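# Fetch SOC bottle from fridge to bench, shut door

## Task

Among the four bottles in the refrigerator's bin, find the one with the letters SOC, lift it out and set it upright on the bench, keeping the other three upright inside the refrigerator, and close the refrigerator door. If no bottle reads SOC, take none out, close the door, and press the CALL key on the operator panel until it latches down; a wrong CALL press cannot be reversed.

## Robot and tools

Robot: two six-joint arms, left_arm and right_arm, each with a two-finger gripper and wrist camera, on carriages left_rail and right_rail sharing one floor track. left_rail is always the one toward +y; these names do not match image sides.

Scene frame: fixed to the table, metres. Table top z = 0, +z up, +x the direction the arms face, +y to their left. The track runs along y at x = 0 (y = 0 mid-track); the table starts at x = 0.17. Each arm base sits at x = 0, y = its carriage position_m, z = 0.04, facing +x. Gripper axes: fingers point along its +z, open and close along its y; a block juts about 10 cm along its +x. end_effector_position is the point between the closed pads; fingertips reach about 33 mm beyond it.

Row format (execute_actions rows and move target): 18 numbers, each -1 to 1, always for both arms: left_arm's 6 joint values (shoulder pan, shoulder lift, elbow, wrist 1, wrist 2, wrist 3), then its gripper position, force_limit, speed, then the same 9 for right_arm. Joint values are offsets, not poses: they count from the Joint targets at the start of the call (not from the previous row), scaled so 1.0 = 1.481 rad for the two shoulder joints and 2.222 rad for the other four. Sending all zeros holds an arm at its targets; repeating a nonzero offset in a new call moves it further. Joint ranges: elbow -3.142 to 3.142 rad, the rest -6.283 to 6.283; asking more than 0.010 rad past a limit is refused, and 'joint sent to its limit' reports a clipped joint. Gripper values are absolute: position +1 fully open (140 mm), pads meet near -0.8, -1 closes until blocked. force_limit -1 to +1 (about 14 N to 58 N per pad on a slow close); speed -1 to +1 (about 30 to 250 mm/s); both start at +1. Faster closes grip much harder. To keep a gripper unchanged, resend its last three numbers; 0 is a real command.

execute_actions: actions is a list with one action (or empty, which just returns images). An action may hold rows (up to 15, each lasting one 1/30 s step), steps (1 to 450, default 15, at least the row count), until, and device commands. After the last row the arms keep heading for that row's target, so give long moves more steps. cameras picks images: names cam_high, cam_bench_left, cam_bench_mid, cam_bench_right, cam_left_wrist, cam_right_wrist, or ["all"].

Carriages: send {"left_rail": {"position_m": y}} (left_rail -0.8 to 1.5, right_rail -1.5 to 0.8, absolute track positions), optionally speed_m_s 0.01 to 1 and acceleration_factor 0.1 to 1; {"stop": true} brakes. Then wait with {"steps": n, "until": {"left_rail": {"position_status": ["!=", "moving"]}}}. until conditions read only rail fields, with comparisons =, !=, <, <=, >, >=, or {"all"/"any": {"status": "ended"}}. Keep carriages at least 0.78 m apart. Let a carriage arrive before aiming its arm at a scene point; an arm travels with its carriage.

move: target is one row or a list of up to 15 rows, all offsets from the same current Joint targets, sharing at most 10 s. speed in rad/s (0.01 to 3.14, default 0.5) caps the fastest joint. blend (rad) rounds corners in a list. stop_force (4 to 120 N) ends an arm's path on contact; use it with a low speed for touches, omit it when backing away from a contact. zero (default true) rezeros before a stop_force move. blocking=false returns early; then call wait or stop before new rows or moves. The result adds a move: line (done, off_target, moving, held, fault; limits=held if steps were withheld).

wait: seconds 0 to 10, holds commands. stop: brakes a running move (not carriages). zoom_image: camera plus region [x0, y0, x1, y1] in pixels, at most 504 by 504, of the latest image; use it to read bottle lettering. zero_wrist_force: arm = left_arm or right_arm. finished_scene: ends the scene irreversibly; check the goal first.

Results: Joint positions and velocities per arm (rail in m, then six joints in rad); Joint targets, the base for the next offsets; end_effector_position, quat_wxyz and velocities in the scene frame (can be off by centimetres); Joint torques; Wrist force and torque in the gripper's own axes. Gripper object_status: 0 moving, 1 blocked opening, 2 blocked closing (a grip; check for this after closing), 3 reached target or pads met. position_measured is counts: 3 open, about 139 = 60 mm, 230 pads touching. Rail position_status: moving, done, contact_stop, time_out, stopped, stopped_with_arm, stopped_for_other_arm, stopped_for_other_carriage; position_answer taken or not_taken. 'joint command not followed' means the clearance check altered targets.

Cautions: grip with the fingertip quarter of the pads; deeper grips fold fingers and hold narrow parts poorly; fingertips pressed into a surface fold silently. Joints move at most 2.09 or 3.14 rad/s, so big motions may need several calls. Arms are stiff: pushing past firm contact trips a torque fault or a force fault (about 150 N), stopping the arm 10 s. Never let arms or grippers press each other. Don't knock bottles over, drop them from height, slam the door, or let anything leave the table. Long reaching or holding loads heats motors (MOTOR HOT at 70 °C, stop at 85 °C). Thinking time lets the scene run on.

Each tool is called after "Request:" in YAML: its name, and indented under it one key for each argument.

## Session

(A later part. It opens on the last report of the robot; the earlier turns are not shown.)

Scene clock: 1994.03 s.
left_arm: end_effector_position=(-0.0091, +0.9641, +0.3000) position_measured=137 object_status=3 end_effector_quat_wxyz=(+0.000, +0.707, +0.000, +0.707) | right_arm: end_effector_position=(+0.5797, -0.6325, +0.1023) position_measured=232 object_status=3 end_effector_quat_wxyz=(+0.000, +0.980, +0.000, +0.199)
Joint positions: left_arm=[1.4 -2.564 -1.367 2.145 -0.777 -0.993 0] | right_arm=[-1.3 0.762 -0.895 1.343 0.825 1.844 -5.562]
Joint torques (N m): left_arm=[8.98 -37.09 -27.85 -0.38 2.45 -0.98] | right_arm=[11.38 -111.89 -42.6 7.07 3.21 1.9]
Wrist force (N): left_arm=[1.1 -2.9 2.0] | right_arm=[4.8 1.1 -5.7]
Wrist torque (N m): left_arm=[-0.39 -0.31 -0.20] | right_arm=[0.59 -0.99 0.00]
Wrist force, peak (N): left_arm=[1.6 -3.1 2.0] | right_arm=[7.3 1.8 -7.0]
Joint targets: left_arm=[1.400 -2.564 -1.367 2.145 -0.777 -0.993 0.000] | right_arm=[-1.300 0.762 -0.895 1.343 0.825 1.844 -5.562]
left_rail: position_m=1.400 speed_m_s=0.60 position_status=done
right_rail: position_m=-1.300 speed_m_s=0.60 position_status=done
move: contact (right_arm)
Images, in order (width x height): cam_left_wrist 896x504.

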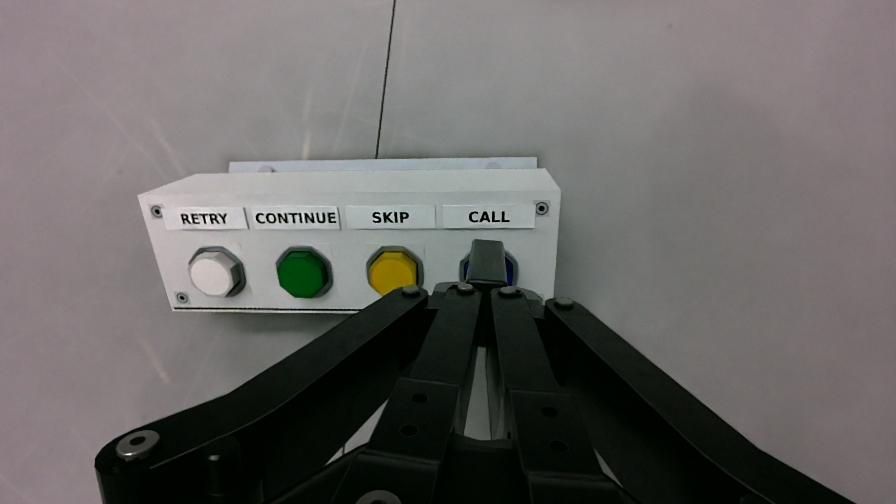

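Request:
move:
  target: [0,0,0,0,0,0,-0.07,1,-1,-0.003529,0.009764,0.000623,-0.007762,-0.000684,-0.002331,-1,0,-1]
  speed: 0.01
  stop_force: 25
  cameras: ["cam_left_wrist","cam_bench_right"]

Request:
zoom_image:
  camera: "cam_left_wrist"
  region: [200, 160, 580, 320]

Request:
zoom_image:
  camera: "cam_bench_right"
  region: [600, 400, 720, 500]

Scene clock: 2003.67 s.
left_arm: end_effector_position=(-0.0091, +0.9641, +0.3000) position_measured=137 object_status=3 end_effector_quat_wxyz=(+0.000, +0.707, +0.000, +0.707) | right_arm: end_effector_position=(+0.5812, -0.6326, +0.0987) position_measured=232 object_status=3 end_effector_quat_wxyz=(+0.000, +0.980, +0.000, +0.199)
Joint positions: left_arm=[1.4 -2.564 -1.367 2.145 -0.777 -0.993 0] | right_arm=[-1.3 0.761 -0.891 1.343 0.82 1.844 -5.563]
Joint torques (N m): left_arm=[7.18 -42.65 -28.66 -0.42 2.73 -0.67] | right_arm=[5.9 -89.21 -24.76 3.41 2.51 1.66]
Wrist force (N): left_arm=[1.6 -2.9 1.9] | right_arm=[4.8 2.6 -32.2]
Wrist torque (N m): left_arm=[-0.39 -0.42 -0.20] | right_arm=[0.56 -0.87 0.01]
Wrist force, peak (N): left_arm=[1.2 -3.5 1.8] | right_arm=[6.5 2.4 -38.5]
Joint targets: left_arm=[1.400 -2.564 -1.367 2.145 -0.777 -0.993 0.000] | right_arm=[-1.300 0.761 -0.891 1.343 0.820 1.844 -5.563]
left_rail: position_m=1.400 speed_m_s=0.60 position_status=done
right_rail: position_m=-1.300 speed_m_s=0.60 position_status=done
move: contact (right_arm); right_arm: the wrist 1 is farthest, 0.013 rad from its target
Images, in order (width x height): cam_bench_right 896x504, cam_left_wrist 896x504.

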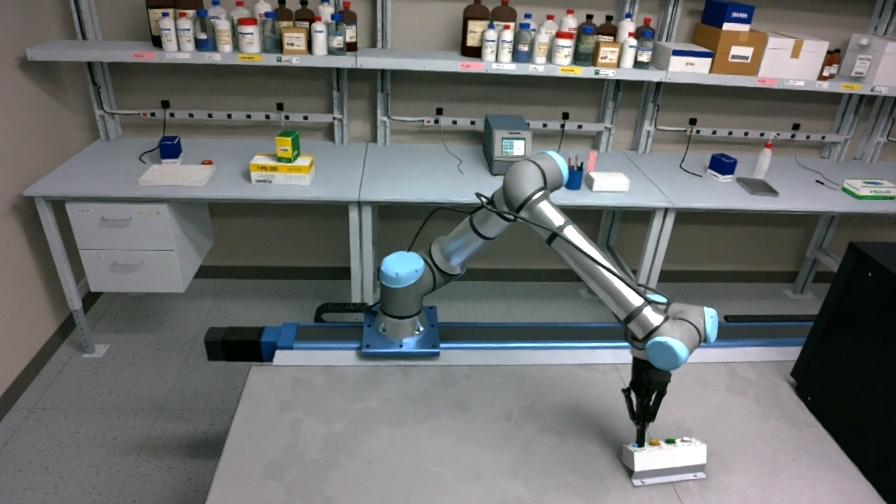

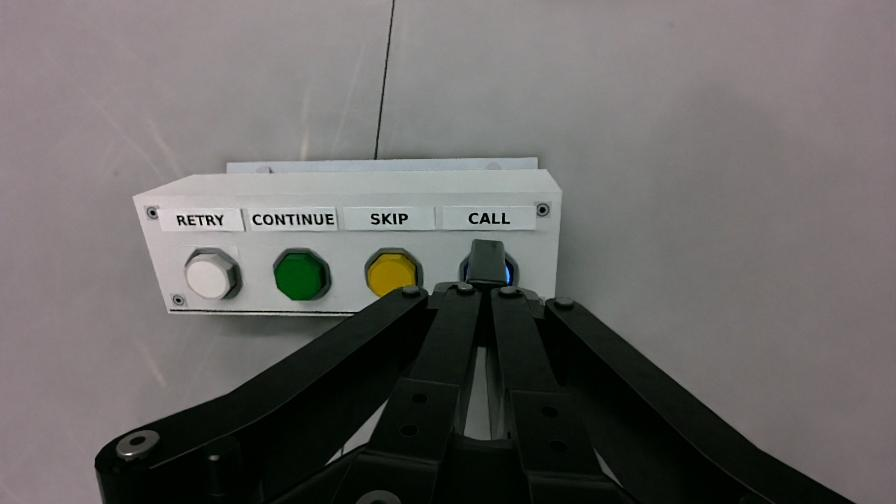

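Scaled by 1.326 from the camera's 896x504 image, which has a finer 1280x720 frame.

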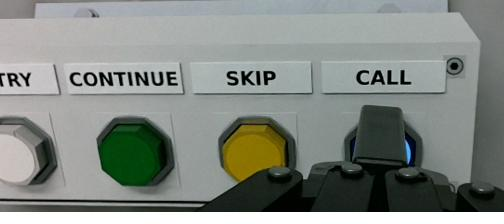

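Scaled by 4.200 from the camera's 896x504 image, which has a finer 1280x720 frame.

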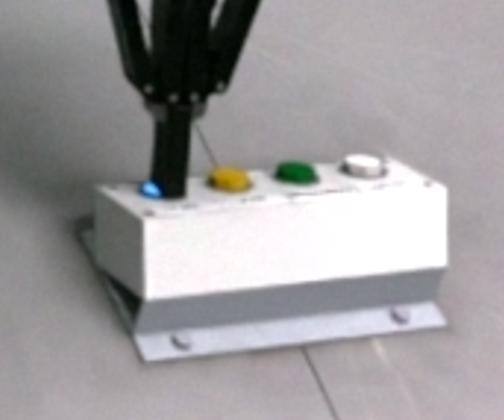

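Request:
move:
  target: [0,0,0,0,0,0,-0.07,1,-1,0.01033,-0.02978,-0.0018,0.02376,0.00185,0.00662,-1,0,-1]
  speed: 0.03
  cameras: ["cam_left_wrist","cam_bench_right"]

Request:
zoom_image:
  camera: "cam_left_wrist"
  region: [200, 160, 580, 320]

Request:
zoom_image:
  camera: "cam_bench_right"
  region: [600, 400, 720, 500]

Scene clock: 2008.60 s.
left_arm: end_effector_position=(-0.0091, +0.9641, +0.3000) position_measured=137 object_status=3 end_effector_quat_wxyz=(+0.000, +0.707, +0.000, +0.707) | right_arm: end_effector_position=(+0.5637, -0.6329, +0.1403) position_measured=232 object_status=3 end_effector_quat_wxyz=(+0.000, +0.980, +0.000, +0.199)
Joint positions: left_arm=[1.4 -2.564 -1.367 2.145 -0.777 -0.993 0] | right_arm=[-1.3 0.776 -0.935 1.339 0.873 1.848 -5.549]
Joint torques (N m): left_arm=[9.28 -40.04 -27.74 -0.19 2.37 -0.12] | right_arm=[17.9 -112.86 -47.03 7.12 3.59 2.64]
Wrist force (N): left_arm=[1.5 -2.9 1.8] | right_arm=[4.1 2.4 -0.1]
Wrist torque (N m): left_arm=[-0.40 -0.39 -0.19] | right_arm=[0.45 -0.95 -0.19]
Wrist force, peak (N): left_arm=[1.6 -3.2 2.1] | right_arm=[5.0 3.0 -32.3]
Joint targets: left_arm=[1.400 -2.564 -1.367 2.145 -0.777 -0.993 0.000] | right_arm=[-1.300 0.776 -0.935 1.339 0.873 1.848 -5.549]
left_rail: position_m=1.400 speed_m_s=0.60 position_status=done
right_rail: position_m=-1.300 speed_m_s=0.60 position_status=done
move: done
Images, in order (width x height): cam_bench_right 896x504, cam_left_wrist 896x504.

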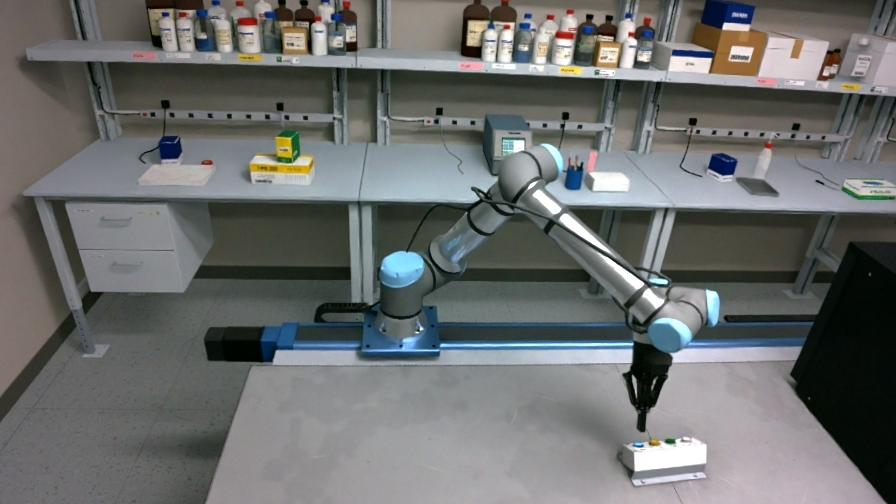

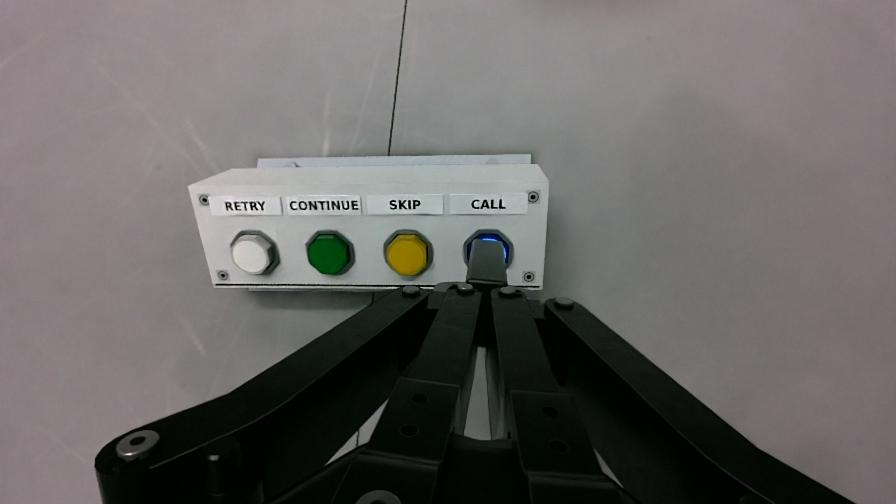

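Scaled by 1.326 from the camera's 896x504 image, which has a finer 1280x720 frame.

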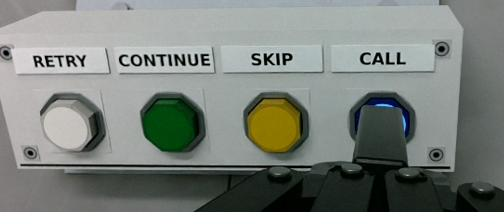

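Scaled by 4.200 from the camera's 896x504 image, which has a finer 1280x720 frame.

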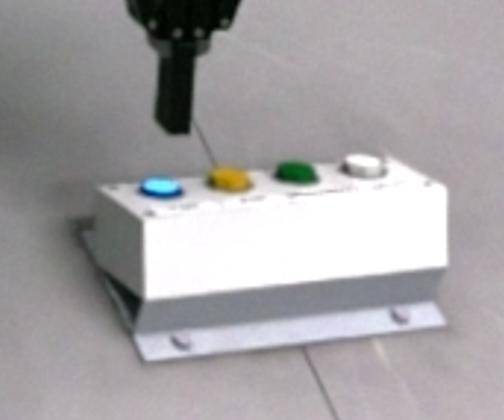

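Request:
move:
  target: [0,0,0,0,0,0,-0.07,1,-1,0.060574,-0.071735,0.054496,-0.023636,0.039843,0.031152,-1,0,-1]
  speed: 0.2
  cameras: ["cam_left_wrist"]

Request:
execute_actions:
  actions:
    - {"left_rail":{"position_m":0.95,"speed_m_s":0.5,"acceleration_factor":0.5},"steps":150,"until":{"left_rail":{"position_status":["!=","moving"]}}}
  cameras: ["cam_right_wrist","cam_left_wrist"]

Scene clock: 2013.63 s.
left_arm: end_effector_position=(-0.0091, +0.9641, +0.3000) position_measured=137 object_status=3 end_effector_quat_wxyz=(+0.000, +0.707, +0.000, +0.707) | right_arm: end_effector_position=(+0.4926, -0.6399, +0.1771) position_measured=232 object_status=3 end_effector_quat_wxyz=(+0.000, +0.970, +0.000, +0.242)
Joint positions: left_arm=[1.4 -2.564 -1.367 2.145 -0.777 -0.993 0] | right_arm=[-1.3 0.866 -1.041 1.46 0.821 1.936 -5.48]
Joint torques (N m): left_arm=[10.72 -36.31 -28.28 -0.34 2.67 -0.48] | right_arm=[18.7 -102.7 -31.61 0.68 4.19 3.14]
Wrist force (N): left_arm=[1.4 -2.8 1.8] | right_arm=[4.2 2.9 -0.6]
Wrist torque (N m): left_arm=[-0.37 -0.37 -0.20] | right_arm=[0.58 -0.87 -0.17]
Wrist force, peak (N): left_arm=[1.5 -3.4 2.0] | right_arm=[5.4 2.7 0.4]
Joint targets: left_arm=[1.400 -2.564 -1.367 2.145 -0.777 -0.993 0.000] | right_arm=[-1.300 0.866 -1.041 1.460 0.821 1.936 -5.480]
left_rail: position_m=1.400 speed_m_s=0.60 position_status=done
right_rail: position_m=-1.300 speed_m_s=0.60 position_status=done
move: done
Images, in order (width x height): cam_left_wrist 896x504.

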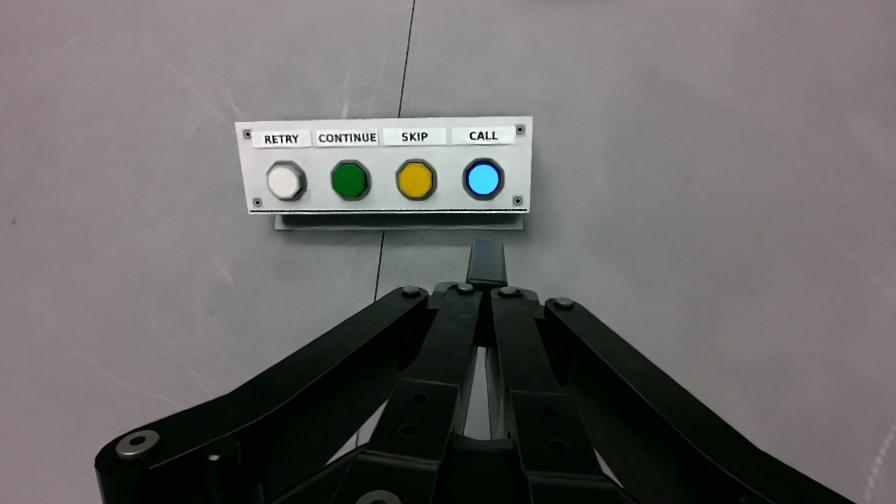

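Scene clock: 2015.63 s.
left_arm: end_effector_position=(-0.0091, +0.5141, +0.3000) position_measured=137 object_status=3 end_effector_quat_wxyz=(+0.000, +0.707, +0.000, +0.707) | right_arm: end_effector_position=(+0.4924, -0.6399, +0.1772) position_measured=232 object_status=3 end_effector_quat_wxyz=(+0.000, +0.970, +0.000, +0.242)
Joint positions: left_arm=[0.95 -2.564 -1.367 2.145 -0.777 -0.993 0] | right_arm=[-1.3 0.866 -1.041 1.46 0.821 1.936 -5.48]
Joint torques (N m): left_arm=[6.66 -38.9 -26.96 -0.68 0.99 -0.3] | right_arm=[17.92 -104.97 -31.59 0.51 3.86 2.57]
Wrist force (N): left_arm=[1.2 -2.7 1.9] | right_arm=[4.6 2.9 -0.4]
Wrist torque (N m): left_arm=[-0.35 -0.34 -0.19] | right_arm=[0.59 -0.95 -0.17]
Wrist force, peak (N): left_arm=[1.0 -4.7 1.9] | right_arm=[4.5 3.4 -0.4]
Joint targets: left_arm=[0.950 -2.564 -1.367 2.145 -0.777 -0.993 0.000] | right_arm=[-1.300 0.866 -1.041 1.460 0.821 1.936 -5.480]
Tool commands: left_gripper/position=-0.07 left_gripper/force_limit=+1.0 left_gripper/speed=-1.0 right_gripper/position=-1.0 right_gripper/force_limit=+0.0 right_gripper/speed=-1.0
left_rail: position_m=0.950 speed_m_s=0.50 position_status=done
right_rail: position_m=-1.300 speed_m_s=0.60 position_status=done
Images, in order (width x height): cam_left_wrist 896x504, cam_right_wrist 896x504.

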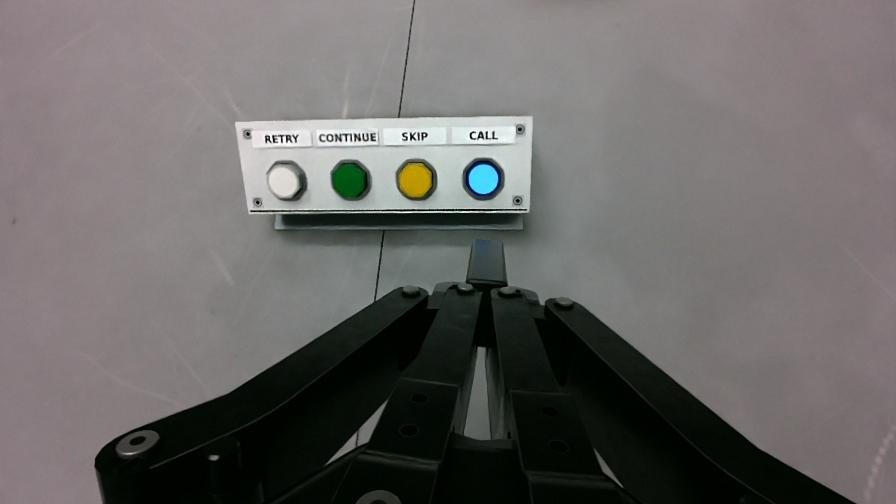

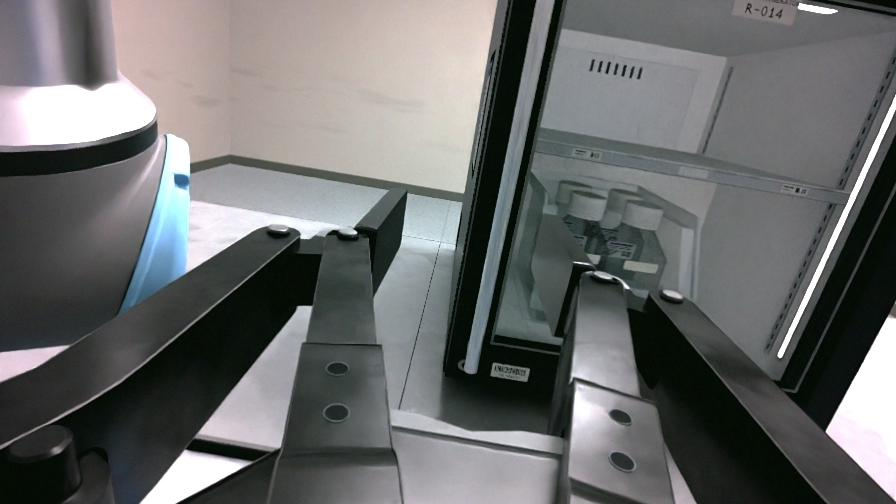

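Request:
zoom_image:
  camera: "cam_right_wrist"
  region: [440, 0, 720, 400]

Scaled by 1.260 from the camera's 896x504 image, which has a finer 1280x720 frame.

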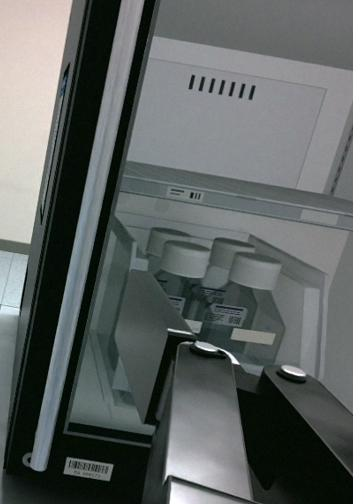

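Request:
finished_scene:

The scene is finished: the task was done.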